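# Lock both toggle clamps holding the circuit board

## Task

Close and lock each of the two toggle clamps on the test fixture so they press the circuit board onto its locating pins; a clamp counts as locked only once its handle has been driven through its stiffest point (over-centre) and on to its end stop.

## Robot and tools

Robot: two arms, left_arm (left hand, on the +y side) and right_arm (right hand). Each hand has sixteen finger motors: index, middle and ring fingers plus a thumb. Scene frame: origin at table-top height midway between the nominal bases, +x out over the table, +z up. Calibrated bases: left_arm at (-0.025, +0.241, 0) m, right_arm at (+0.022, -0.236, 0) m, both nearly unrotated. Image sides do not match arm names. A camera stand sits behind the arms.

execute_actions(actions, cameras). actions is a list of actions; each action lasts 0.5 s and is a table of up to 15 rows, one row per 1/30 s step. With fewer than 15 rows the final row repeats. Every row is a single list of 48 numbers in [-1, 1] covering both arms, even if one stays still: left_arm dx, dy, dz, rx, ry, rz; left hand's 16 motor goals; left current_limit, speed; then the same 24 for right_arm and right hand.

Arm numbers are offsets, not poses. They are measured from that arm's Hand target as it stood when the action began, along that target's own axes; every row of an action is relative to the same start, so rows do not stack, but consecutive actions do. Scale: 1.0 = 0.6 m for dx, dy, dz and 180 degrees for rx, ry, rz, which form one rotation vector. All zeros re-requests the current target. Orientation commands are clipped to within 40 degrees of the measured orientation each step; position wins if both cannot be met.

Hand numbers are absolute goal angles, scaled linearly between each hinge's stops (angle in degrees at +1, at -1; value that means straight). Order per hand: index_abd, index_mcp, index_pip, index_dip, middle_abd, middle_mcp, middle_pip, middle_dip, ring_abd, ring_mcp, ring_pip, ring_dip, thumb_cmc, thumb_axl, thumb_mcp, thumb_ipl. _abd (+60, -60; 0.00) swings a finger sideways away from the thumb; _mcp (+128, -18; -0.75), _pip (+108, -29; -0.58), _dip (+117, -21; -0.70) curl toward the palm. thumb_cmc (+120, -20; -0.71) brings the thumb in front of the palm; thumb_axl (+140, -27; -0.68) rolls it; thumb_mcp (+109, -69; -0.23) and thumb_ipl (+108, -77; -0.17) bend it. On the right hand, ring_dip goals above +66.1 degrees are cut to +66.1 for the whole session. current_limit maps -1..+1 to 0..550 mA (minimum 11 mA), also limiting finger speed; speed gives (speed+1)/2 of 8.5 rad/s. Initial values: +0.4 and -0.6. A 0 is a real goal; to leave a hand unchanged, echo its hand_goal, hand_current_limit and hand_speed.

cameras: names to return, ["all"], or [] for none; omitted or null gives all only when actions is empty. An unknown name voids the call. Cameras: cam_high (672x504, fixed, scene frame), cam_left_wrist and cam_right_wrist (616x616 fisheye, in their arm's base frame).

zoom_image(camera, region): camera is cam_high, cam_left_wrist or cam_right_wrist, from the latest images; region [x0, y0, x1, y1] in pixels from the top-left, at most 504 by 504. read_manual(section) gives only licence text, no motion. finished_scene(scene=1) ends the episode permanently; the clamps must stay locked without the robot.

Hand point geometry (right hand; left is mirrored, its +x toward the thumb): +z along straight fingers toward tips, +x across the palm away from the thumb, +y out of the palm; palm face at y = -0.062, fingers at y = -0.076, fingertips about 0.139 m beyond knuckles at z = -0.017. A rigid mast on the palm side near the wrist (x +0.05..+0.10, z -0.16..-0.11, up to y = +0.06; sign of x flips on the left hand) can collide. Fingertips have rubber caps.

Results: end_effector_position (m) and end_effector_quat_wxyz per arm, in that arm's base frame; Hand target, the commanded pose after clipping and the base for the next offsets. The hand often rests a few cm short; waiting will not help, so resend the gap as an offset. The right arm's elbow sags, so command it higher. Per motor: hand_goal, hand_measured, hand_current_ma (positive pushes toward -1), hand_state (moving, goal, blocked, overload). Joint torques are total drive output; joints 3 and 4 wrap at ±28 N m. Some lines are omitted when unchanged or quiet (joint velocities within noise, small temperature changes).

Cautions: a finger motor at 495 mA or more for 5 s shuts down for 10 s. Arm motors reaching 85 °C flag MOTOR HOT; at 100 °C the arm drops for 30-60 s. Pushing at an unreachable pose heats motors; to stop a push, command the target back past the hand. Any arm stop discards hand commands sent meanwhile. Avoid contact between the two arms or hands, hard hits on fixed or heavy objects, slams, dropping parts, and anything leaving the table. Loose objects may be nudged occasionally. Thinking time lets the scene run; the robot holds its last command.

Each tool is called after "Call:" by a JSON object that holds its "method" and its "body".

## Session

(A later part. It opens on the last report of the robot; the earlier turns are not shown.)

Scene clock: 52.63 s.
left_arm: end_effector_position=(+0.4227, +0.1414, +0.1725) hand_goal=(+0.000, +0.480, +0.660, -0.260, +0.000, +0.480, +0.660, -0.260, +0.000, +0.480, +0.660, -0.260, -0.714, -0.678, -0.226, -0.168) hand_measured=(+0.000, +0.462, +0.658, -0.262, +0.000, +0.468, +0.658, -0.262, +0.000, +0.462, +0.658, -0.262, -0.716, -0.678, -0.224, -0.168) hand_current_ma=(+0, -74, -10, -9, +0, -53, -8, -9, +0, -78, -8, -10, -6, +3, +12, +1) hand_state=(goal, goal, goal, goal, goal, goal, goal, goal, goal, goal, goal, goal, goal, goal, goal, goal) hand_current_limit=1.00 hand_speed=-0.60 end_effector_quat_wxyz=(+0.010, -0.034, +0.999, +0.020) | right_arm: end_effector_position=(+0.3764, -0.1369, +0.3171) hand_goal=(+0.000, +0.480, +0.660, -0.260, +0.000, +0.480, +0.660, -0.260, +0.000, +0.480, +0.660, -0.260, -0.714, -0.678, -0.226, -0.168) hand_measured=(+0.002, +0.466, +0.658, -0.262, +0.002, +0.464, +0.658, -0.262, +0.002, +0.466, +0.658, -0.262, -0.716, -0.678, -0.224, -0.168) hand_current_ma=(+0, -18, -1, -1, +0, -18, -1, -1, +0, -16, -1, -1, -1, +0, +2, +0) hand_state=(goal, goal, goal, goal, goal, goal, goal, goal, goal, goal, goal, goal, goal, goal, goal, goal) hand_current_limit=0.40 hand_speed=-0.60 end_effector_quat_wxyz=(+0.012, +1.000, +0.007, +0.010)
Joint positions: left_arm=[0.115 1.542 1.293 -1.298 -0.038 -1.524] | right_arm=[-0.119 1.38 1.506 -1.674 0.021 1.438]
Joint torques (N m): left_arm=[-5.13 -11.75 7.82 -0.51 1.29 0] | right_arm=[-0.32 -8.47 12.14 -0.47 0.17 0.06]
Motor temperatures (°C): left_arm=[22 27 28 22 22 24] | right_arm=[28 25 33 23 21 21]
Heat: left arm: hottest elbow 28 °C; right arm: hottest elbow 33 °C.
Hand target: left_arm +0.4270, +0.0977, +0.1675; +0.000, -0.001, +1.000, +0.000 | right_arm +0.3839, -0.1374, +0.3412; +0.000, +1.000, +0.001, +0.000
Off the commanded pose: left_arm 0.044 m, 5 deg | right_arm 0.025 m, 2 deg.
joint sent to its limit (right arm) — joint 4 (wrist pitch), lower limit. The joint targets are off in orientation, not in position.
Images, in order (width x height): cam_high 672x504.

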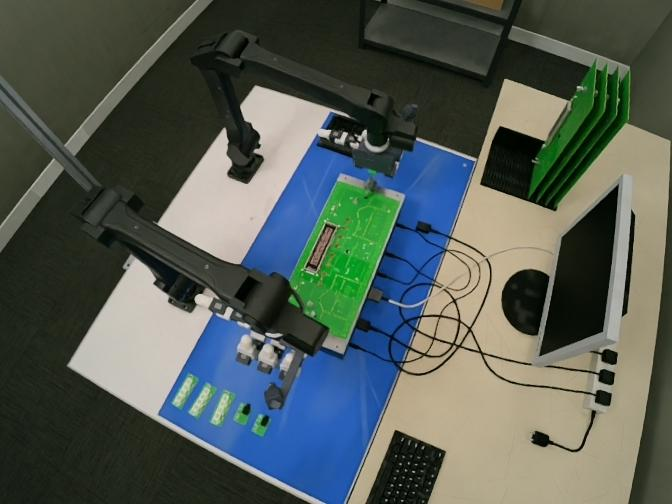

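Call:
{"method": "execute_actions", "body": {"actions": [[[0,-0.025,-0.01,0,0,0,0,0.48,0.66,-0.26,0,0.48,0.66,-0.26,0,0.48,0.66,-0.26,-0.714,-0.678,-0.226,-0.168,1,-0.6,0,0,0,0,0,0,0,0.48,0.66,-0.26,0,0.48,0.66,-0.26,0,0.48,0.66,-0.26,-0.714,-0.678,-0.226,-0.168,0.4,-0.6]]], "cameras": ["cam_high"]}}

Call:
{"method": "zoom_image", "body": {"camera": "cam_high", "region": [350, 150, 400, 200]}}

Scene clock: 53.87 s.
left_arm: end_effector_position=(+0.4202, +0.1390, +0.1739) hand_goal=(+0.000, +0.480, +0.660, -0.260, +0.000, +0.480, +0.660, -0.260, +0.000, +0.480, +0.660, -0.260, -0.714, -0.678, -0.226, -0.168) hand_measured=(+0.000, +0.462, +0.658, -0.262, +0.000, +0.468, +0.658, -0.262, +0.000, +0.462, +0.658, -0.262, -0.716, -0.678, -0.224, -0.168) hand_current_ma=(+0, -74, -10, -9, +0, -53, -8, -9, +0, -78, -8, -10, -6, +3, +12, +1) hand_state=(goal, goal, goal, goal, goal, goal, goal, goal, goal, goal, goal, goal, goal, goal, goal, goal) hand_current_limit=1.00 hand_speed=-0.60 end_effector_quat_wxyz=(+0.009, -0.045, +0.999, +0.026) | right_arm: end_effector_position=(+0.3764, -0.1369, +0.3171) hand_goal=(+0.000, +0.480, +0.660, -0.260, +0.000, +0.480, +0.660, -0.260, +0.000, +0.480, +0.660, -0.260, -0.714, -0.678, -0.226, -0.168) hand_measured=(+0.002, +0.466, +0.658, -0.262, +0.002, +0.464, +0.658, -0.262, +0.002, +0.466, +0.658, -0.262, -0.716, -0.678, -0.224, -0.168) hand_current_ma=(+0, -18, -1, -1, +0, -18, -1, -1, +0, -16, -1, -1, -1, +0, +2, +0) hand_state=(goal, goal, goal, goal, goal, goal, goal, goal, goal, goal, goal, goal, goal, goal, goal, goal) hand_current_limit=0.40 hand_speed=-0.60 end_effector_quat_wxyz=(+0.012, +1.000, +0.007, +0.010)
Joint positions: left_arm=[0.106 1.541 1.293 -1.302 -0.051 -1.553] | right_arm=[-0.119 1.38 1.506 -1.674 0.021 1.438]
Joint torques (N m): left_arm=[-7.06 -12.22 8.49 -1.05 1.81 -0.01] | right_arm=[-0.32 -8.53 12.14 -0.47 0.17 0.06]
Heat: left arm: hottest elbow 28 °C; right arm: hottest elbow 33 °C.
Hand target: left_arm +0.4270, +0.0826, +0.1734; +0.000, +0.000, +1.000, +0.000 | right_arm +0.3839, -0.1374, +0.3412; +0.000, +1.000, +0.001, +0.000
Off the commanded pose: left_arm 0.057 m, 6 deg | right_arm 0.025 m, 2 deg.
joint sent to its limit (right arm) — joint 4 (wrist pitch), lower limit. The joint targets are off in orientation, not in position.
Images, in order (width x height): cam_high 672x504.

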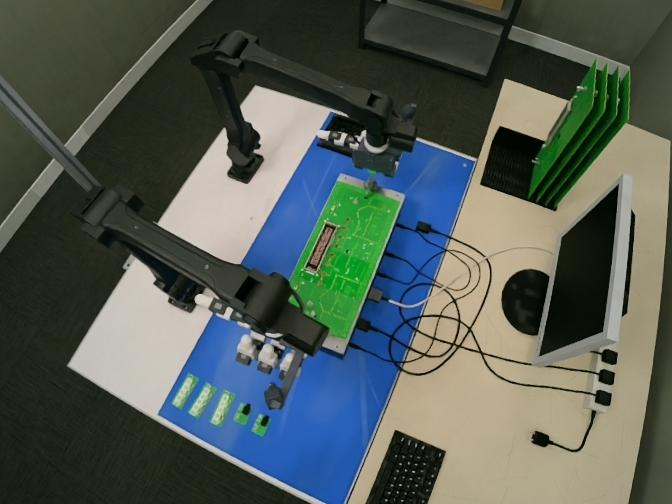

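Scaled by 10.080 from the camera's 672x504 image, which has a finer 960x720 frame.

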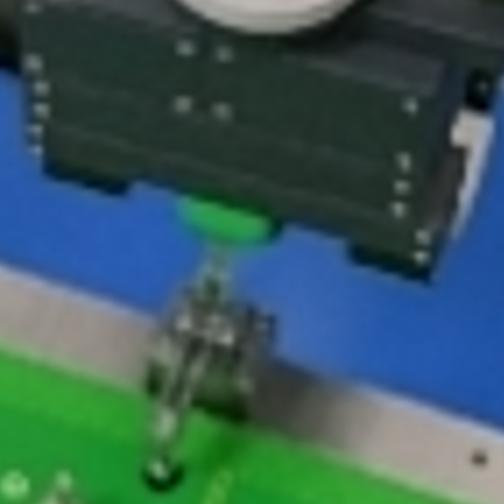

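Call:
{"method": "execute_actions", "body": {"actions": [[[0,-0.03,-0.005,0,0,0,0,0.48,0.66,-0.26,0,0.48,0.66,-0.26,0,0.48,0.66,-0.26,-0.714,-0.678,-0.226,-0.168,1,-0.6,0,0,0,0,0,0,0,0.48,0.66,-0.26,0,0.48,0.66,-0.26,0,0.48,0.66,-0.26,-0.714,-0.678,-0.226,-0.168,0.4,-0.6]]], "cameras": ["cam_high", "cam_left_wrist"]}}

Call:
{"method": "zoom_image", "body": {"camera": "cam_high", "region": [350, 150, 400, 200]}}

Call:
{"method": "zoom_image", "body": {"camera": "cam_left_wrist", "region": [300, 220, 380, 300]}}

Scene clock: 55.00 s.
left_arm: end_effector_position=(+0.4173, +0.1310, +0.1768) hand_goal=(+0.000, +0.480, +0.660, -0.260, +0.000, +0.480, +0.660, -0.260, +0.000, +0.480, +0.660, -0.260, -0.714, -0.678, -0.226, -0.168) hand_measured=(+0.000, +0.464, +0.658, -0.262, +0.000, +0.466, +0.658, -0.262, +0.000, +0.462, +0.658, -0.262, -0.716, -0.678, -0.224, -0.168) hand_current_ma=(+0, -70, -7, -9, +0, -54, -5, -8, +0, -75, -5, -10, -6, +3, +14, +1) hand_state=(goal, goal, goal, goal, goal, goal, goal, goal, goal, goal, goal, goal, goal, goal, goal, goal) hand_current_limit=1.00 hand_speed=-0.60 end_effector_quat_wxyz=(+0.006, -0.053, +0.998, +0.033) | right_arm: end_effector_position=(+0.3764, -0.1369, +0.3171) hand_goal=(+0.000, +0.480, +0.660, -0.260, +0.000, +0.480, +0.660, -0.260, +0.000, +0.480, +0.660, -0.260, -0.714, -0.678, -0.226, -0.168) hand_measured=(+0.002, +0.466, +0.658, -0.262, +0.002, +0.464, +0.658, -0.262, +0.002, +0.466, +0.658, -0.262, -0.716, -0.678, -0.224, -0.168) hand_current_ma=(+0, -18, -1, -1, +0, -18, -1, -1, +0, -16, -1, -1, -1, +0, +2, +0) hand_state=(goal, goal, goal, goal, goal, goal, goal, goal, goal, goal, goal, goal, goal, goal, goal, goal) hand_current_limit=0.40 hand_speed=-0.60 end_effector_quat_wxyz=(+0.012, +1.000, +0.007, +0.010)
Joint positions: left_arm=[0.085 1.538 1.293 -1.312 -0.065 -1.591] | right_arm=[-0.119 1.38 1.506 -1.674 0.021 1.438]
Joint torques (N m): left_arm=[-8.23 -12.04 8.76 -1.02 2.42 0.03] | right_arm=[-0.26 -8.53 12.14 -0.47 0.17 0.06]
Heat: left arm: hottest elbow 28 °C; right arm: hottest elbow 33 °C.
Hand target: left_arm +0.4270, +0.0646, +0.1764; +0.000, +0.000, +1.000, +0.000 | right_arm +0.3839, -0.1374, +0.3412; +0.000, +1.000, +0.001, +0.000
Off the commanded pose: left_arm 0.067 m, 7 deg | right_arm 0.025 m, 2 deg.
joint sent to its limit (right arm) — joint 4 (wrist pitch), lower limit. The joint targets are off in orientation, not in position.
camera_calibration:
cam_left_wrist: T_world_to_cam=[[0.86035, -0.506445, -0.0575358, -0.315982], [-0.342645, -0.658238, 0.670312, 0.0626511], [-0.377348, -0.556988, -0.739846, 0.486311], [0, 0, 0, 1]] pos_world=[0.476831, 0.152081, 0.299619]
Images, in order (width x height): cam_high 672x504, cam_left_wrist 616x616.

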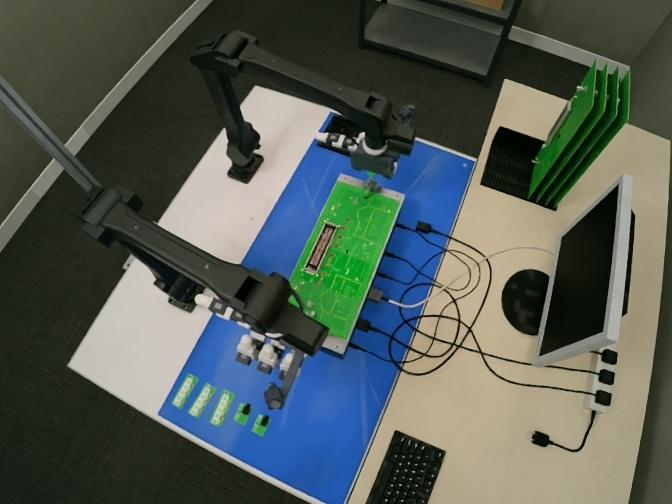

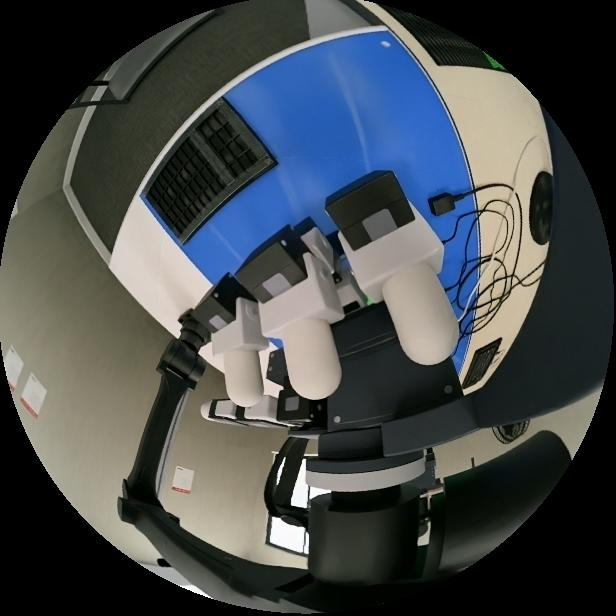

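Scaled by 10.080 from the camera's 672x504 image, which has a finer 960x720 frame.

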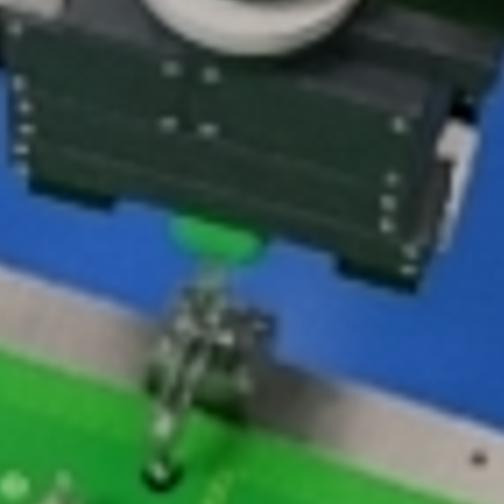

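Scaled by 6.300 from the camera's 616x616 image, which has a finer 880x880 frame.

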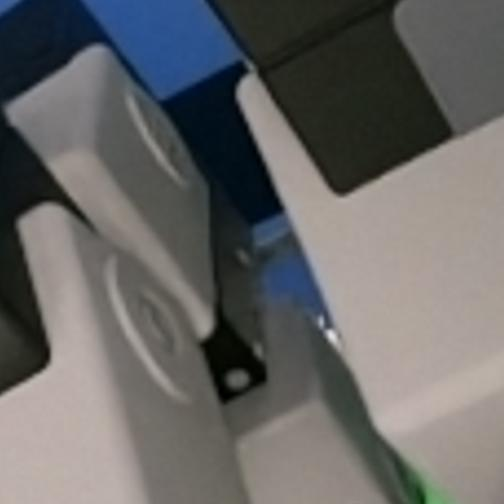

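Call:
{"method": "execute_actions", "body": {"actions": [[[0,-0.022,-0.003,0,0,0,0,0.48,0.66,-0.26,0,0.48,0.66,-0.26,0,0.48,0.66,-0.26,-0.714,-0.678,-0.226,-0.168,1,-0.6,0,0,0,0,0,0,0,0.48,0.66,-0.26,0,0.48,0.66,-0.26,0,0.48,0.66,-0.26,-0.714,-0.678,-0.226,-0.168,0.4,-0.6]]], "cameras": ["cam_high"]}}

Call:
{"method": "zoom_image", "body": {"camera": "cam_high", "region": [350, 150, 400, 200]}}

Scene clock: 55.90 s.
left_arm: end_effector_position=(+0.4151, +0.1300, +0.1775) hand_goal=(+0.000, +0.480, +0.660, -0.260, +0.000, +0.480, +0.660, -0.260, +0.000, +0.480, +0.660, -0.260, -0.714, -0.678, -0.226, -0.168) hand_measured=(+0.000, +0.464, +0.658, -0.262, +0.000, +0.466, +0.658, -0.262, +0.000, +0.462, +0.658, -0.262, -0.716, -0.678, -0.224, -0.168) hand_current_ma=(+0, -70, -7, -9, +0, -54, -5, -8, +0, -75, -5, -10, -6, +3, +14, +1) hand_state=(goal, goal, goal, goal, goal, goal, goal, goal, goal, goal, goal, goal, goal, goal, goal, goal) hand_current_limit=1.00 hand_speed=-0.60 end_effector_quat_wxyz=(+0.006, -0.063, +0.997, +0.037) | right_arm: end_effector_position=(+0.3764, -0.1369, +0.3171) hand_goal=(+0.000, +0.480, +0.660, -0.260, +0.000, +0.480, +0.660, -0.260, +0.000, +0.480, +0.660, -0.260, -0.714, -0.678, -0.226, -0.168) hand_measured=(+0.002, +0.466, +0.658, -0.262, +0.002, +0.464, +0.658, -0.262, +0.002, +0.466, +0.658, -0.262, -0.716, -0.678, -0.224, -0.168) hand_current_ma=(+0, -18, -1, -1, +0, -18, -1, -1, +0, -16, -1, -1, -1, +0, +2, +0) hand_state=(goal, goal, goal, goal, goal, goal, goal, goal, goal, goal, goal, goal, goal, goal, goal, goal) hand_current_limit=0.40 hand_speed=-0.60 end_effector_quat_wxyz=(+0.012, +1.000, +0.007, +0.010)
Joint positions: left_arm=[0.081 1.538 1.293 -1.314 -0.073 -1.616] | right_arm=[-0.119 1.38 1.506 -1.674 0.021 1.438]
Joint torques (N m): left_arm=[-10.4 -12.28 8.8 -1.14 2.73 -0.01] | right_arm=[-0.32 -8.53 12.14 -0.46 0.17 0.06]
Heat: left arm: hottest elbow 28 °C; right arm: hottest elbow 33 °C.
Hand target: left_arm +0.4270, +0.0515, +0.1782; +0.000, +0.000, +1.000, +0.000 | right_arm +0.3839, -0.1374, +0.3412; +0.000, +1.000, +0.001, +0.000
Off the commanded pose: left_arm 0.079 m, 8 deg | right_arm 0.025 m, 2 deg.
joint sent to its limit (right arm) — joint 4 (wrist pitch), lower limit. The joint targets are off in orientation, not in position.
Images, in order (width x height): cam_high 672x504.

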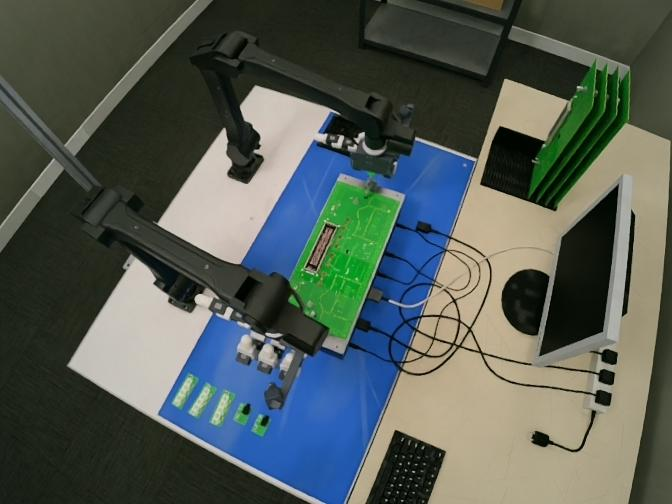

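Scaled by 10.080 from the camera's 672x504 image, which has a finer 960x720 frame.

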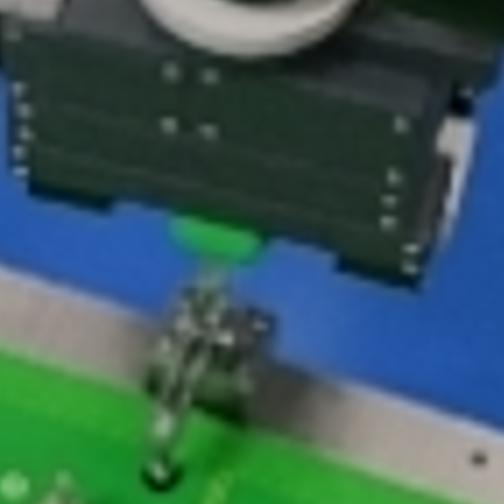

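Call:
{"method": "execute_actions", "body": {"actions": [[[0,-0.03,-0.003,0,0,0,0,0.48,0.66,-0.26,0,0.48,0.66,-0.26,0,0.48,0.66,-0.26,-0.714,-0.678,-0.226,-0.168,1,-0.6,0,0,0,0,0,0,0,0.48,0.66,-0.26,0,0.48,0.66,-0.26,0,0.48,0.66,-0.26,-0.714,-0.678,-0.226,-0.168,0.4,-0.6]]], "cameras": ["cam_high"]}}

Call:
{"method": "zoom_image", "body": {"camera": "cam_high", "region": [350, 150, 400, 200]}}

Scene clock: 57.07 s.
left_arm: end_effector_position=(+0.4126, +0.1283, +0.1789) hand_goal=(+0.000, +0.480, +0.660, -0.260, +0.000, +0.480, +0.660, -0.260, +0.000, +0.480, +0.660, -0.260, -0.714, -0.678, -0.226, -0.168) hand_measured=(+0.000, +0.464, +0.658, -0.262, +0.000, +0.466, +0.658, -0.262, +0.000, +0.462, +0.658, -0.262, -0.716, -0.678, -0.224, -0.168) hand_current_ma=(+0, -70, -7, -9, +0, -54, -5, -8, +0, -75, -5, -10, -6, +3, +14, +1) hand_state=(goal, goal, goal, goal, goal, goal, goal, goal, goal, goal, goal, goal, goal, goal, goal, goal) hand_current_limit=1.00 hand_speed=-0.60 end_effector_quat_wxyz=(+0.005, -0.076, +0.996, +0.044) | right_arm: end_effector_position=(+0.3764, -0.1369, +0.3171) hand_goal=(+0.000, +0.480, +0.660, -0.260, +0.000, +0.480, +0.660, -0.260, +0.000, +0.480, +0.660, -0.260, -0.714, -0.678, -0.226, -0.168) hand_measured=(+0.002, +0.466, +0.658, -0.262, +0.002, +0.464, +0.658, -0.262, +0.002, +0.466, +0.658, -0.262, -0.716, -0.678, -0.224, -0.168) hand_current_ma=(+0, -18, -1, -1, +0, -18, -1, -1, +0, -16, -1, -1, -1, +0, +2, +0) hand_state=(goal, goal, goal, goal, goal, goal, goal, goal, goal, goal, goal, goal, goal, goal, goal, goal) hand_current_limit=0.40 hand_speed=-0.60 end_effector_quat_wxyz=(+0.012, +1.000, +0.007, +0.010)
Joint positions: left_arm=[0.074 1.538 1.293 -1.316 -0.088 -1.648] | right_arm=[-0.119 1.38 1.506 -1.674 0.021 1.438]
Joint torques (N m): left_arm=[-12.51 -12.28 8.95 -1.26 3.37 -0.04] | right_arm=[-0.26 -8.53 12.14 -0.46 0.17 0.06]
Heat: left arm: hottest elbow 28 °C; right arm: hottest elbow 34 °C.
Hand target: left_arm +0.4271, +0.0334, +0.1800; +0.000, +0.000, +1.000, +0.000 | right_arm +0.3839, -0.1374, +0.3412; +0.000, +1.000, +0.001, +0.000
Off the commanded pose: left_arm 0.096 m, 10 deg | right_arm 0.025 m, 2 deg.
joint sent to its limit (right arm) — joint 4 (wrist pitch), lower limit. The joint targets are off in orientation, not in position.
Images, in order (width x height): cam_high 672x504.

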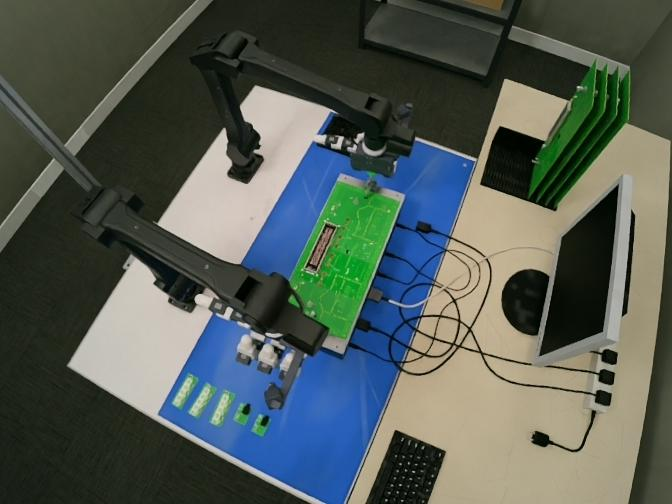

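Scaled by 10.080 from the camera's 672x504 image, which has a finer 960x720 frame.

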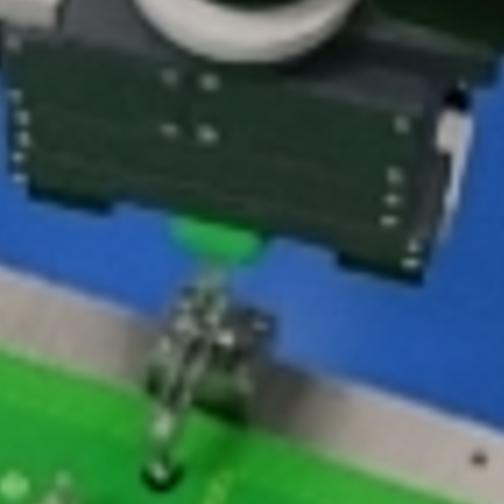

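Call:
{"method": "execute_actions", "body": {"actions": [[[0,0.1,0,0,0,0,0,0.48,0.66,-0.26,0,0.48,0.66,-0.26,0,0.48,0.66,-0.26,-0.714,-0.678,-0.226,-0.168,0.8,-0.6,0,0,0,0,0,0,0,0.48,0.66,-0.26,0,0.48,0.66,-0.26,0,0.48,0.66,-0.26,-0.714,-0.678,-0.226,-0.168,0.4,-0.6]],[[0,0.1,0,0,0,0,0,0.48,0.66,-0.26,0,0.48,0.66,-0.26,0,0.48,0.66,-0.26,-0.714,-0.678,-0.226,-0.168,0.8,-0.6,0,0,0,0,0,0,0,0.48,0.66,-0.26,0,0.48,0.66,-0.26,0,0.48,0.66,-0.26,-0.714,-0.678,-0.226,-0.168,0.4,-0.6]],[[0,0.1,0,0,0,0,0,0.48,0.66,-0.26,0,0.48,0.66,-0.26,0,0.48,0.66,-0.26,-0.714,-0.678,-0.226,-0.168,0.8,-0.6,0,0,0,0,0,0,0,0.48,0.66,-0.26,0,0.48,0.66,-0.26,0,0.48,0.66,-0.26,-0.714,-0.678,-0.226,-0.168,0.4,-0.6]]], "cameras": ["cam_high"]}}

Call:
{"method": "zoom_image", "body": {"camera": "cam_high", "region": [350, 150, 400, 200]}}

Scene clock: 59.93 s.
left_arm: end_effector_position=(+0.4059, +0.2112, +0.1646) hand_goal=(+0.000, +0.480, +0.660, -0.260, +0.000, +0.480, +0.660, -0.260, +0.000, +0.480, +0.660, -0.260, -0.714, -0.678, -0.226, -0.168) hand_measured=(+0.000, +0.464, +0.658, -0.262, +0.000, +0.466, +0.658, -0.262, +0.000, +0.462, +0.658, -0.262, -0.716, -0.678, -0.224, -0.168) hand_current_ma=(+0, -70, -7, -9, +0, -54, -5, -8, +0, -75, -5, -10, -5, +3, +14, +1) hand_state=(goal, goal, goal, goal, goal, goal, goal, goal, goal, goal, goal, goal, goal, goal, goal, goal) hand_current_limit=0.80 hand_speed=-0.60 end_effector_quat_wxyz=(-0.018, -0.010, +1.000, -0.004) | right_arm: end_effector_position=(+0.3764, -0.1369, +0.3171) hand_goal=(+0.000, +0.480, +0.660, -0.260, +0.000, +0.480, +0.660, -0.260, +0.000, +0.480, +0.660, -0.260, -0.714, -0.678, -0.226, -0.168) hand_measured=(+0.002, +0.466, +0.658, -0.262, +0.002, +0.464, +0.658, -0.262, +0.002, +0.466, +0.658, -0.262, -0.716, -0.678, -0.224, -0.168) hand_current_ma=(+0, -18, -1, -1, +0, -18, -1, -1, +0, -16, -1, -1, -1, +0, +2, +0) hand_state=(goal, goal, goal, goal, goal, goal, goal, goal, goal, goal, goal, goal, goal, goal, goal, goal) hand_current_limit=0.40 hand_speed=-0.60 end_effector_quat_wxyz=(+0.012, +1.000, +0.007, +0.010)
Joint positions: left_arm=[0.286 1.567 1.309 -1.349 -0.003 -1.304] | right_arm=[-0.119 1.38 1.506 -1.674 0.021 1.438]
Joint torques (N m): left_arm=[1.38 -11.28 12.33 -0.13 -0.17 0.23] | right_arm=[-0.26 -8.53 12.14 -0.46 0.17 0.06]
Heat: left arm: hottest elbow 28 °C; right arm: hottest elbow 34 °C.
Hand target: left_arm +0.4269, +0.2135, +0.1800; +0.000, +0.000, +1.000, +0.000 | right_arm +0.3839, -0.1374, +0.3412; +0.000, +1.000, +0.001, +0.000
Off the commanded pose: left_arm 0.026 m, 2 deg | right_arm 0.025 m, 2 deg.
joint sent to its limit (right arm) — joint 4 (wrist pitch), lower limit. The joint targets are off in orientation, not in position.
Images, in order (width x height): cam_high 672x504.

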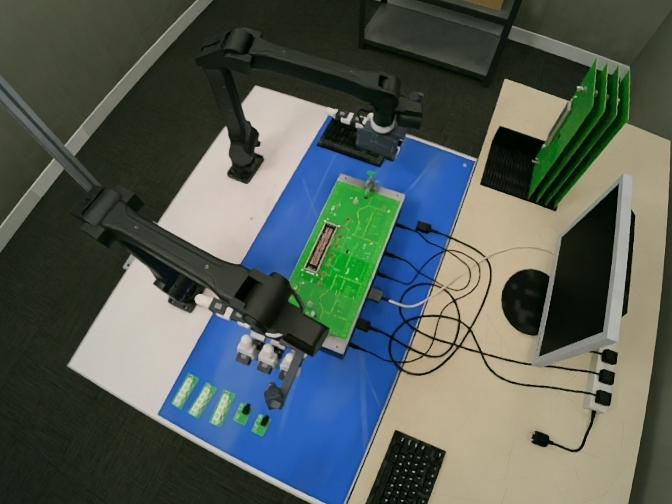

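Scaled by 10.080 from the camera's 672x504 image, which has a finer 960x720 frame.

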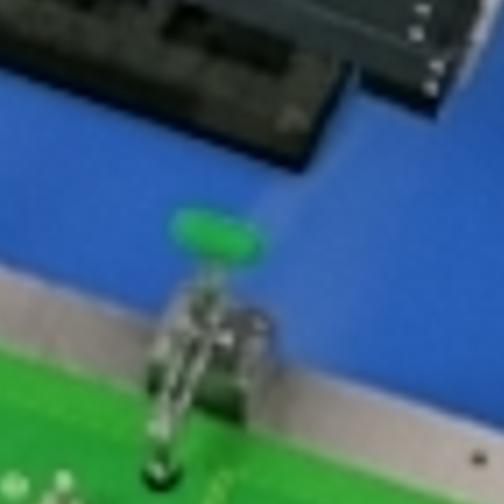

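Call:
{"method": "zoom_image", "body": {"camera": "cam_high", "region": [355, 170, 385, 200]}}

Scaled by 16.800 from the camera's 672x504 image, which has a finer 960x720 frame.

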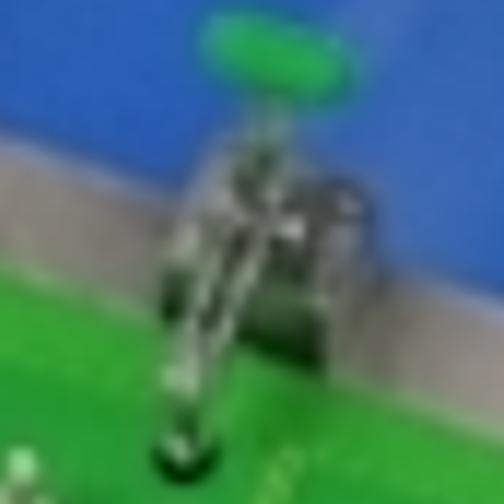

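Call:
{"method": "execute_actions", "body": {"actions": [[[0,0,-0.1,0,0,0,0,0.48,0.66,-0.26,0,0.48,0.66,-0.26,0,0.48,0.66,-0.26,-0.714,-0.678,-0.226,-0.168,0.4,-0.6,0,0.0158,0.0417,0,0,0,0,0.48,0.66,-0.26,0,0.48,0.66,-0.26,0,0.48,0.66,-0.26,-0.714,-0.678,-0.226,-0.168,0.4,-0.6]],[[0,0,-0.1,0,0,0,0,0.48,0.66,-0.26,0,0.48,0.66,-0.26,0,0.48,0.66,-0.26,-0.714,-0.678,-0.226,-0.168,0.4,-0.6,0,0.0158,0.0417,0,0,0,0,0.48,0.66,-0.26,0,0.48,0.66,-0.26,0,0.48,0.66,-0.26,-0.714,-0.678,-0.226,-0.168,0.4,-0.6]],[[0.025,-0.1155,0,-0.0363,-0.0301,0.1435,0,0.48,0.66,-0.26,0,0.48,0.66,-0.26,0,0.48,0.66,-0.26,-0.714,-0.678,-0.226,-0.168,0.4,-0.6,0,0.0158,0.0417,0,0,0,0,0.48,0.66,-0.26,0,0.48,0.66,-0.26,0,0.48,0.66,-0.26,-0.714,-0.678,-0.226,-0.168,0.4,-0.6]],[[-0.0283,-0.114,-0.0132,-0.0363,-0.0301,0.1435,0,0.48,0.66,-0.26,0,0.48,0.66,-0.26,0,0.48,0.66,-0.26,-0.714,-0.678,-0.226,-0.168,0.4,-0.6,0,0.0158,0.0417,0,0,0,0,0.48,0.66,-0.26,0,0.48,0.66,-0.26,0,0.48,0.66,-0.26,-0.714,-0.678,-0.226,-0.168,0.4,-0.6]],[[-0.0763,-0.0878,-0.0198,-0.0363,-0.0301,0.1435,0,0.48,0.66,-0.26,0,0.48,0.66,-0.26,0,0.48,0.66,-0.26,-0.714,-0.678,-0.226,-0.168,0.4,-0.6,0,0,0,0,0,0,0,0.48,0.66,-0.26,0,0.48,0.66,-0.26,0,0.48,0.66,-0.26,-0.714,-0.678,-0.226,-0.168,0.4,-0.6]],[[-0.1083,-0.043,-0.0187,-0.0363,-0.0301,0.1435,0,0.48,0.66,-0.26,0,0.48,0.66,-0.26,0,0.48,0.66,-0.26,-0.714,-0.678,-0.226,-0.168,0.4,-0.6,0,0,0,0,0,0,0,0.48,0.66,-0.26,0,0.48,0.66,-0.26,0,0.48,0.66,-0.26,-0.714,-0.678,-0.226,-0.168,0.4,-0.6]],[[-0.1172,0.0105,-0.0097,-0.0363,-0.0301,0.1435,0,0.48,0.66,-0.26,0,0.48,0.66,-0.26,0,0.48,0.66,-0.26,-0.714,-0.678,-0.226,-0.168,0.4,-0.6,0,0,0,0,0,0,0,0.48,0.66,-0.26,0,0.48,0.66,-0.26,0,0.48,0.66,-0.26,-0.714,-0.678,-0.226,-0.168,0.4,-0.6]]], "cameras": ["cam_high", "cam_left_wrist"]}}

Scene clock: 68.93 s.
left_arm: end_effector_position=(+0.3492, -0.1340, +0.3037) hand_goal=(+0.000, +0.480, +0.660, -0.260, +0.000, +0.480, +0.660, -0.260, +0.000, +0.480, +0.660, -0.260, -0.714, -0.678, -0.226, -0.168) hand_measured=(+0.000, +0.464, +0.658, -0.262, +0.000, +0.466, +0.658, -0.262, +0.000, +0.464, +0.658, -0.262, -0.718, -0.678, -0.222, -0.168) hand_current_ma=(+0, -63, -6, -9, +0, -54, -5, -8, +0, -71, -5, -10, -12, +3, +16, +1) hand_state=(goal, goal, goal, goal, goal, goal, goal, goal, goal, goal, goal, goal, goal, goal, goal, goal) hand_current_limit=0.40 hand_speed=-0.60 end_effector_quat_wxyz=(+0.185, +0.879, +0.378, +0.222) | right_arm: end_effector_position=(+0.3810, -0.1703, +0.2408) hand_goal=(+0.000, +0.480, +0.660, -0.260, +0.000, +0.480, +0.660, -0.260, +0.000, +0.480, +0.660, -0.260, -0.714, -0.678, -0.226, -0.168) hand_measured=(+0.002, +0.466, +0.658, -0.262, +0.002, +0.466, +0.658, -0.262, +0.002, +0.466, +0.658, -0.262, -0.716, -0.678, -0.224, -0.168) hand_current_ma=(+0, -17, -1, -1, +0, -18, -1, -1, +0, -16, -1, -1, -1, +0, +2, +0) hand_state=(goal, goal, goal, goal, goal, goal, goal, goal, goal, goal, goal, goal, goal, goal, goal, goal) hand_current_limit=0.40 hand_speed=-0.60 end_effector_quat_wxyz=(+0.000, +1.000, +0.002, -0.008)
Joint positions: left_arm=[-0.339 0.726 0.803 -1.062 -0.028 0.428] | right_arm=[-0.206 1.427 1.356 -1.514 0.003 1.361]
Joint torques (N m): left_arm=[2.84 -1.67 9.16 2.09 0.12 0.22] | right_arm=[-1.14 -8.76 7.88 0.49 0.16 -0.13]
Heat: left arm: hottest elbow 30 °C; right arm: hottest elbow 34 °C.
Hand target: left_arm +0.3526, -0.1330, +0.3003; +0.185, +0.880, +0.375, +0.223 | right_arm +0.3839, -0.1754, +0.2410; +0.000, +1.000, +0.001, +0.000
Off the commanded pose: left_arm 0.005 m, 0 deg | right_arm 0.006 m, 1 deg.
camera_calibration:
cam_left_wrist: T_world_to_cam=[[-0.824165, -0.218552, -0.522482, 0.383673], [-0.468649, 0.781165, 0.412492, 0.0950439], [0.317993, 0.584822, -0.746233, 0.319054], [0, 0, 0, 1]] pos_world=[0.259295, -0.176982, 0.399346]
Images, in order (width x height): cam_high 672x504, cam_left_wrist 616x616.

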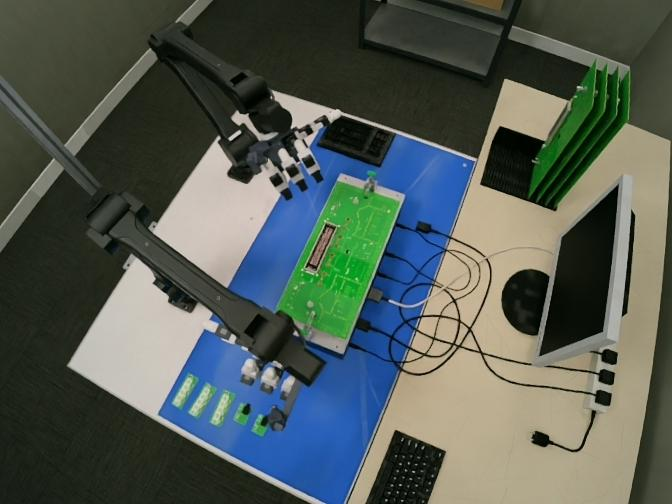

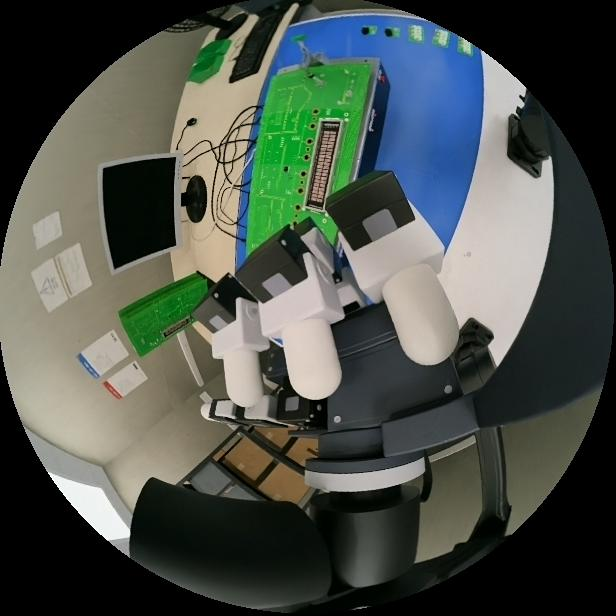

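Call:
{"method": "execute_actions", "body": {"actions": [[[0,0,0,0,0,0,0,-0.754,-0.576,-0.696,0,-0.754,-0.576,-0.696,0,-0.754,-0.576,-0.696,-0.714,-0.678,-0.226,-0.168,0.4,-0.4,0,0,0,0,0,0,0,0.48,0.66,-0.26,0,0.48,0.66,-0.26,0,0.48,0.66,-0.26,-0.714,-0.678,-0.226,-0.168,0.4,-0.6]],[[0,0,0,0,0,0,0,-0.754,-0.576,-0.696,0,-0.754,-0.576,-0.696,0,-0.754,-0.576,-0.696,-0.714,-0.678,-0.226,-0.168,0.4,-0.4,0,0,0,0,0,0,0,0.48,0.66,-0.26,0,0.48,0.66,-0.26,0,0.48,0.66,-0.26,-0.714,-0.678,-0.226,-0.168,0.4,-0.6]]], "cameras": ["cam_high", "cam_left_wrist", "cam_right_wrist"]}}

Call:
{"method": "zoom_image", "body": {"camera": "cam_left_wrist", "region": [220, 220, 320, 320]}}

Call:
{"method": "zoom_image", "body": {"camera": "cam_left_wrist", "region": [260, 20, 360, 120]}}

Call:
{"method": "zoom_image", "body": {"camera": "cam_high", "region": [270, 290, 350, 370]}}

Scene clock: 70.57 s.
left_arm: end_effector_position=(+0.3495, -0.1342, +0.3033) hand_goal=(+0.000, -0.754, -0.576, -0.696, +0.000, -0.754, -0.576, -0.696, +0.000, -0.754, -0.576, -0.696, -0.714, -0.678, -0.226, -0.168) hand_measured=(+0.000, -0.756, -0.574, -0.694, +0.000, -0.756, -0.574, -0.694, +0.000, -0.756, -0.574, -0.694, -0.718, -0.678, -0.222, -0.168) hand_current_ma=(+0, -6, +6, +8, +0, -6, +5, +8, +0, -7, +5, +9, -12, +3, +16, +1) hand_state=(goal, goal, goal, goal, goal, goal, goal, goal, goal, goal, goal, goal, goal, goal, goal, goal) hand_current_limit=0.40 hand_speed=-0.40 end_effector_quat_wxyz=(+0.185, +0.881, +0.376, +0.222) | right_arm: end_effector_position=(+0.3810, -0.1703, +0.2408) hand_goal=(+0.000, +0.480, +0.660, -0.260, +0.000, +0.480, +0.660, -0.260, +0.000, +0.480, +0.660, -0.260, -0.714, -0.678, -0.226, -0.168) hand_measured=(+0.002, +0.466, +0.658, -0.262, +0.002, +0.466, +0.658, -0.262, +0.002, +0.466, +0.658, -0.262, -0.716, -0.678, -0.224, -0.168) hand_current_ma=(+0, -17, -1, -1, +0, -18, -1, -1, +0, -16, -1, -1, -1, +0, +2, +0) hand_state=(goal, goal, goal, goal, goal, goal, goal, goal, goal, goal, goal, goal, goal, goal, goal, goal) hand_current_limit=0.40 hand_speed=-0.60 end_effector_quat_wxyz=(+0.000, +1.000, +0.002, -0.008)
Joint positions: left_arm=[-0.335 0.727 0.803 -1.06 -0.023 0.436] | right_arm=[-0.206 1.427 1.356 -1.514 0.003 1.361]
Joint torques (N m): left_arm=[2.84 -1.55 9.18 2.06 0.04 0.25] | right_arm=[-1.2 -8.7 7.88 0.49 0.16 -0.13]
Heat: left arm: hottest elbow 30 °C; right arm: hottest elbow 34 °C.
Hand target: left_arm +0.3526, -0.1329, +0.3004; +0.185, +0.880, +0.375, +0.223 | right_arm +0.3839, -0.1754, +0.2410; +0.000, +1.000, +0.001, +0.000
Off the commanded pose: left_arm 0.004 m, 0 deg | right_arm 0.006 m, 1 deg.
camera_calibration:
cam_left_wrist: T_world_to_cam=[[-0.825506, -0.213703, -0.52237, 0.384797], [-0.4643, 0.78335, 0.413267, 0.0940042], [0.320882, 0.58369, -0.745882, 0.317593], [0, 0, 0, 1]] pos_world=[0.259389, -0.176782, 0.399045]
cam_right_wrist: T_world_to_cam=[[-0.770712, -0.636988, -0.0157774, 0.225723], [-0.415473, 0.483612, 0.77039, 0.00410223], [-0.4831, 0.600304, -0.637377, 0.556025], [0, 0, 0, 1]] pos_world=[0.444287, -0.191986, 0.354799]

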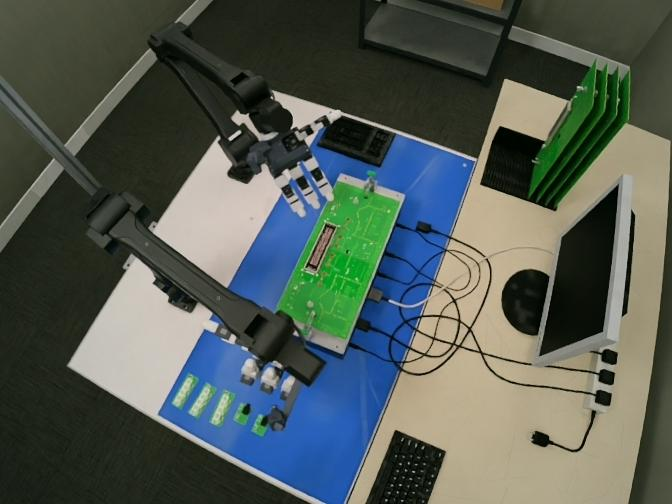

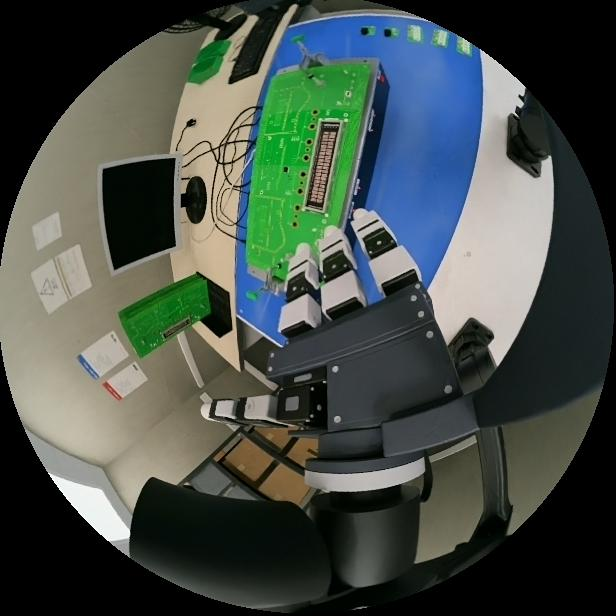

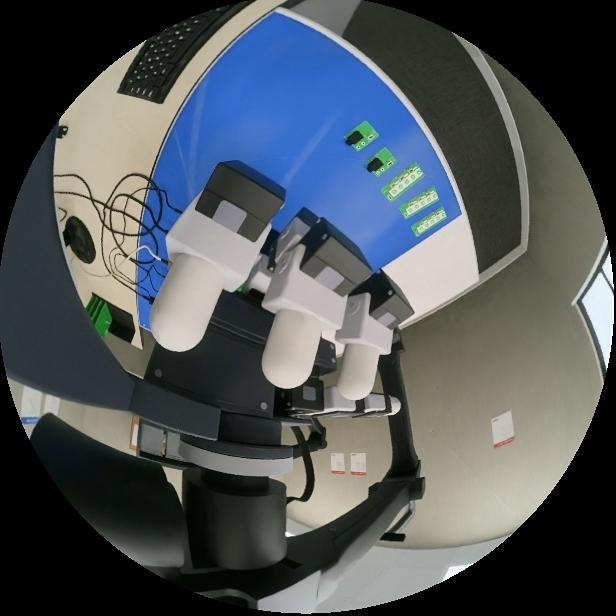

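Scaled by 5.040 from the camera's 616x616 image, which has a finer 880x880 frame.

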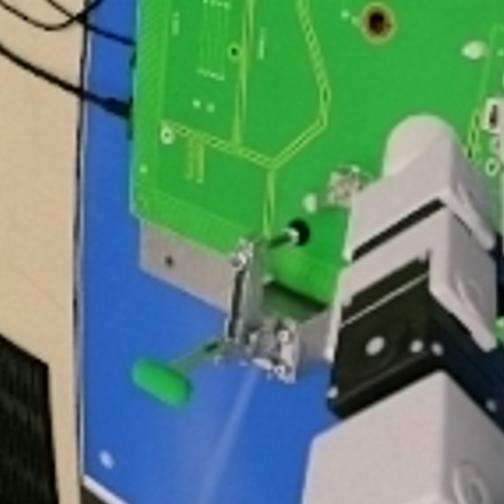

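Scaled by 5.040 from the camera's 616x616 image, which has a finer 880x880 frame.

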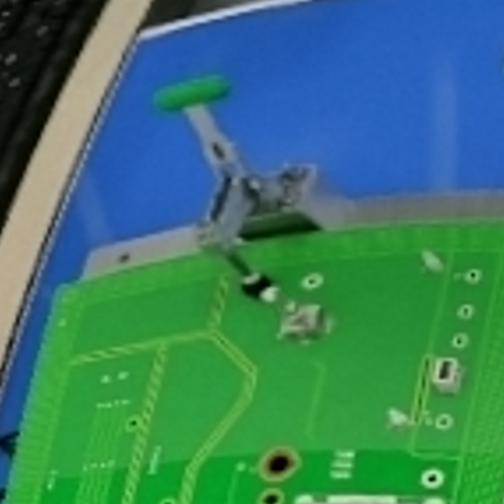

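Scaled by 6.300 from the camera's 672x504 image, which has a finer 960x720 frame.

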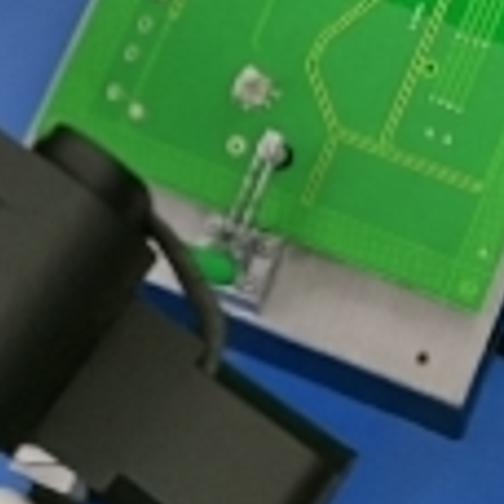

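Call:
{"method": "zoom_image", "body": {"camera": "cam_left_wrist", "region": [240, 255, 290, 305]}}

Call:
{"method": "zoom_image", "body": {"camera": "cam_left_wrist", "region": [285, 30, 335, 80]}}

Call:
{"method": "zoom_image", "body": {"camera": "cam_high", "region": [350, 155, 400, 205]}}

Scaled by 10.080 from the camera's 616x616 image, which has a finer 880x880 frame.

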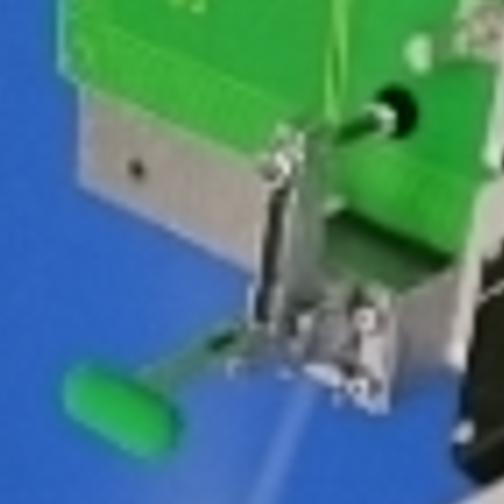

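Scaled by 10.080 from the camera's 616x616 image, which has a finer 880x880 frame.

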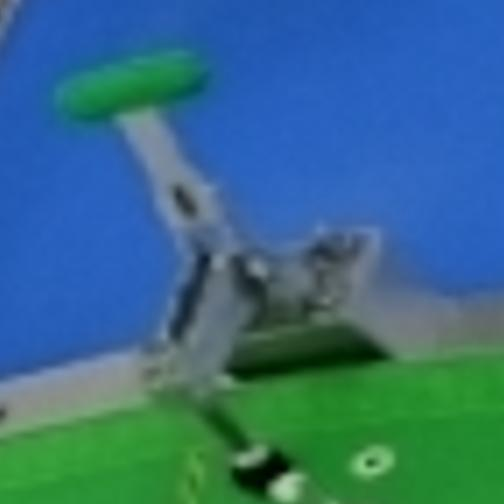

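Scaled by 10.080 from the camera's 672x504 image, which has a finer 960x720 frame.

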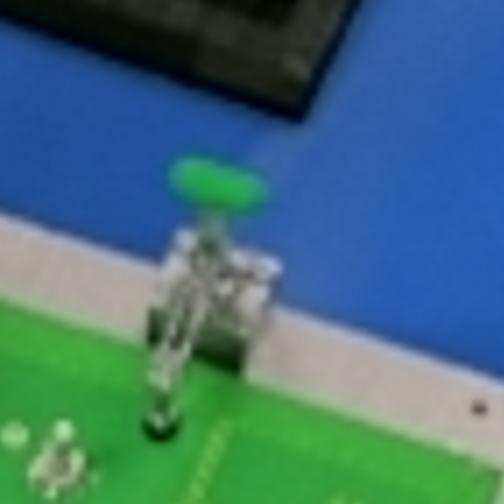

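Call:
{"method": "execute_actions", "body": {"actions": [[[0,0,0,0,0,0,0,-0.754,-0.576,-0.696,0,-0.754,-0.576,-0.696,0,-0.754,-0.576,-0.696,-0.714,-0.678,-0.226,-0.168,0.4,-0.6,0.015,0,0.03,0,0,0,0,0.48,0.66,-0.26,0,0.48,0.66,-0.26,0,0.48,0.66,-0.26,-0.714,-0.678,-0.226,-0.168,0.8,-0.6]],[[0,0,0,0,0,0,0,-0.754,-0.576,-0.696,0,-0.754,-0.576,-0.696,0,-0.754,-0.576,-0.696,-0.714,-0.678,-0.226,-0.168,0.4,-0.6,0,0,0.035,0,0,0,0,0.48,0.66,-0.26,0,0.48,0.66,-0.26,0,0.48,0.66,-0.26,-0.714,-0.678,-0.226,-0.168,0.8,-0.6]]], "cameras": ["cam_high", "cam_left_wrist"]}}

Call:
{"method": "zoom_image", "body": {"camera": "cam_left_wrist", "region": [260, 10, 340, 90]}}

Call:
{"method": "zoom_image", "body": {"camera": "cam_high", "region": [270, 290, 350, 370]}}

Scene clock: 74.80 s.
left_arm: end_effector_position=(+0.3495, -0.1342, +0.3033) hand_goal=(+0.000, -0.754, -0.576, -0.696, +0.000, -0.754, -0.576, -0.696, +0.000, -0.754, -0.576, -0.696, -0.714, -0.678, -0.226, -0.168) hand_measured=(+0.000, -0.756, -0.574, -0.694, +0.000, -0.756, -0.574, -0.694, +0.000, -0.756, -0.574, -0.694, -0.718, -0.678, -0.222, -0.168) hand_current_ma=(+0, -6, +6, +8, +0, -6, +5, +8, +0, -7, +5, +9, -12, +3, +16, +1) hand_state=(goal, goal, goal, goal, goal, goal, goal, goal, goal, goal, goal, goal, goal, goal, goal, goal) hand_current_limit=0.40 hand_speed=-0.60 end_effector_quat_wxyz=(+0.185, +0.881, +0.376, +0.222) | right_arm: end_effector_position=(+0.3897, -0.1722, +0.2025) hand_goal=(+0.000, +0.480, +0.660, -0.260, +0.000, +0.480, +0.660, -0.260, +0.000, +0.480, +0.660, -0.260, -0.714, -0.678, -0.226, -0.168) hand_measured=(+0.002, +0.466, +0.658, -0.262, +0.002, +0.466, +0.658, -0.262, +0.002, +0.466, +0.658, -0.262, -0.716, -0.678, -0.224, -0.168) hand_current_ma=(+0, -17, -1, -1, +0, -18, -1, -1, +0, -16, -1, -1, -1, +0, +2, +0) hand_state=(goal, goal, goal, goal, goal, goal, goal, goal, goal, goal, goal, goal, goal, goal, goal, goal) hand_current_limit=0.80 hand_speed=-0.60 end_effector_quat_wxyz=(+0.000, +1.000, +0.002, -0.007)
Joint positions: left_arm=[-0.335 0.727 0.803 -1.06 -0.023 0.436] | right_arm=[-0.206 1.461 1.291 -1.413 0.003 1.361]
Joint torques (N m): left_arm=[2.78 -1.55 9.21 2.04 0.04 0.25] | right_arm=[-0.79 -9.05 7.72 0.5 0.16 -0.08]
Heat: left arm: hottest elbow 30 °C; right arm: hottest elbow 33 °C.
Hand target: left_arm +0.3526, -0.1329, +0.3004; +0.185, +0.880, +0.375, +0.223 | right_arm +0.3930, -0.1754, +0.2021; +0.000, +1.000, +0.001, +0.000
Off the commanded pose: left_arm 0.004 m, 0 deg | right_arm 0.005 m, 1 deg.
camera_calibration:
cam_left_wrist: T_world_to_cam=[[-0.825506, -0.213703, -0.52237, 0.384797], [-0.4643, 0.78335, 0.413267, 0.0940042], [0.320882, 0.58369, -0.745882, 0.317593], [0, 0, 0, 1]] pos_world=[0.259389, -0.176782, 0.399045]
Images, in order (width x height): cam_high 672x504, cam_left_wrist 616x616.

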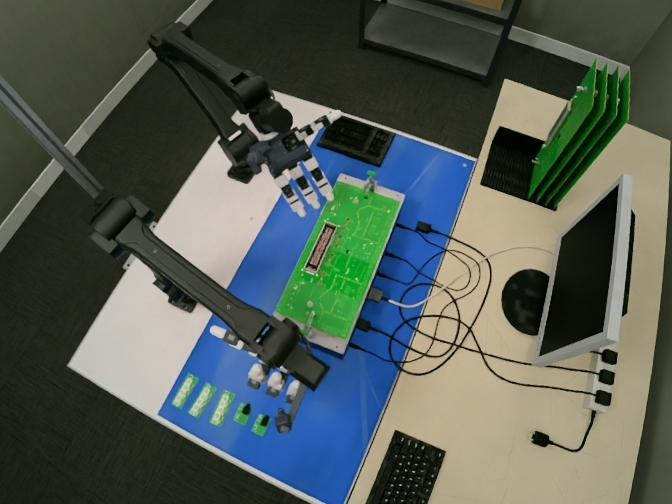

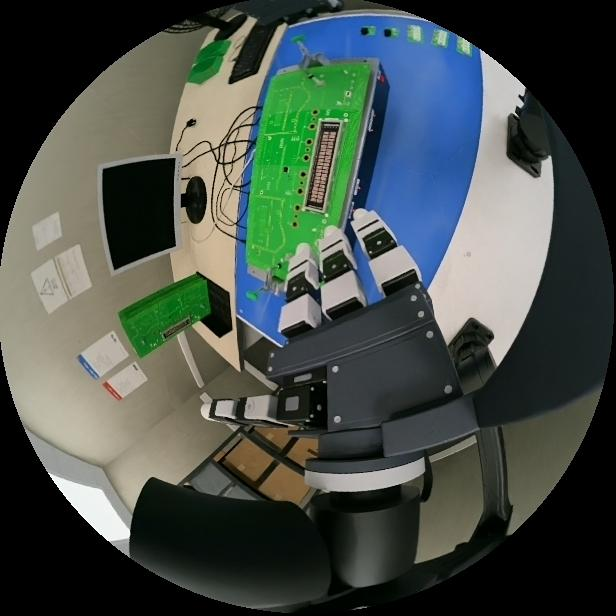

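Scaled by 6.300 from the camera's 616x616 image, which has a finer 880x880 frame.

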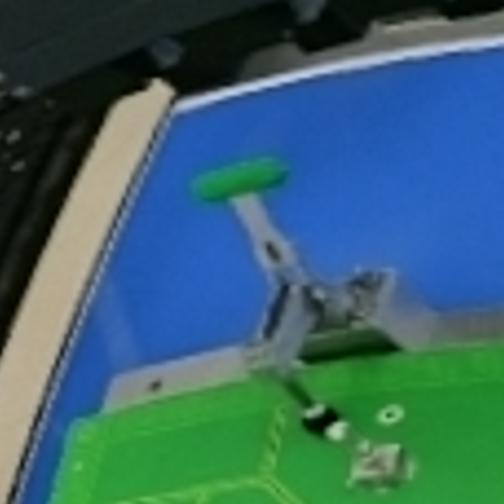

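Scaled by 6.300 from the camera's 672x504 image, which has a finer 960x720 frame.

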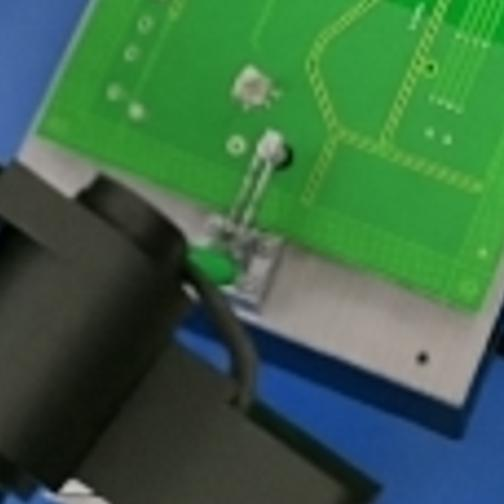

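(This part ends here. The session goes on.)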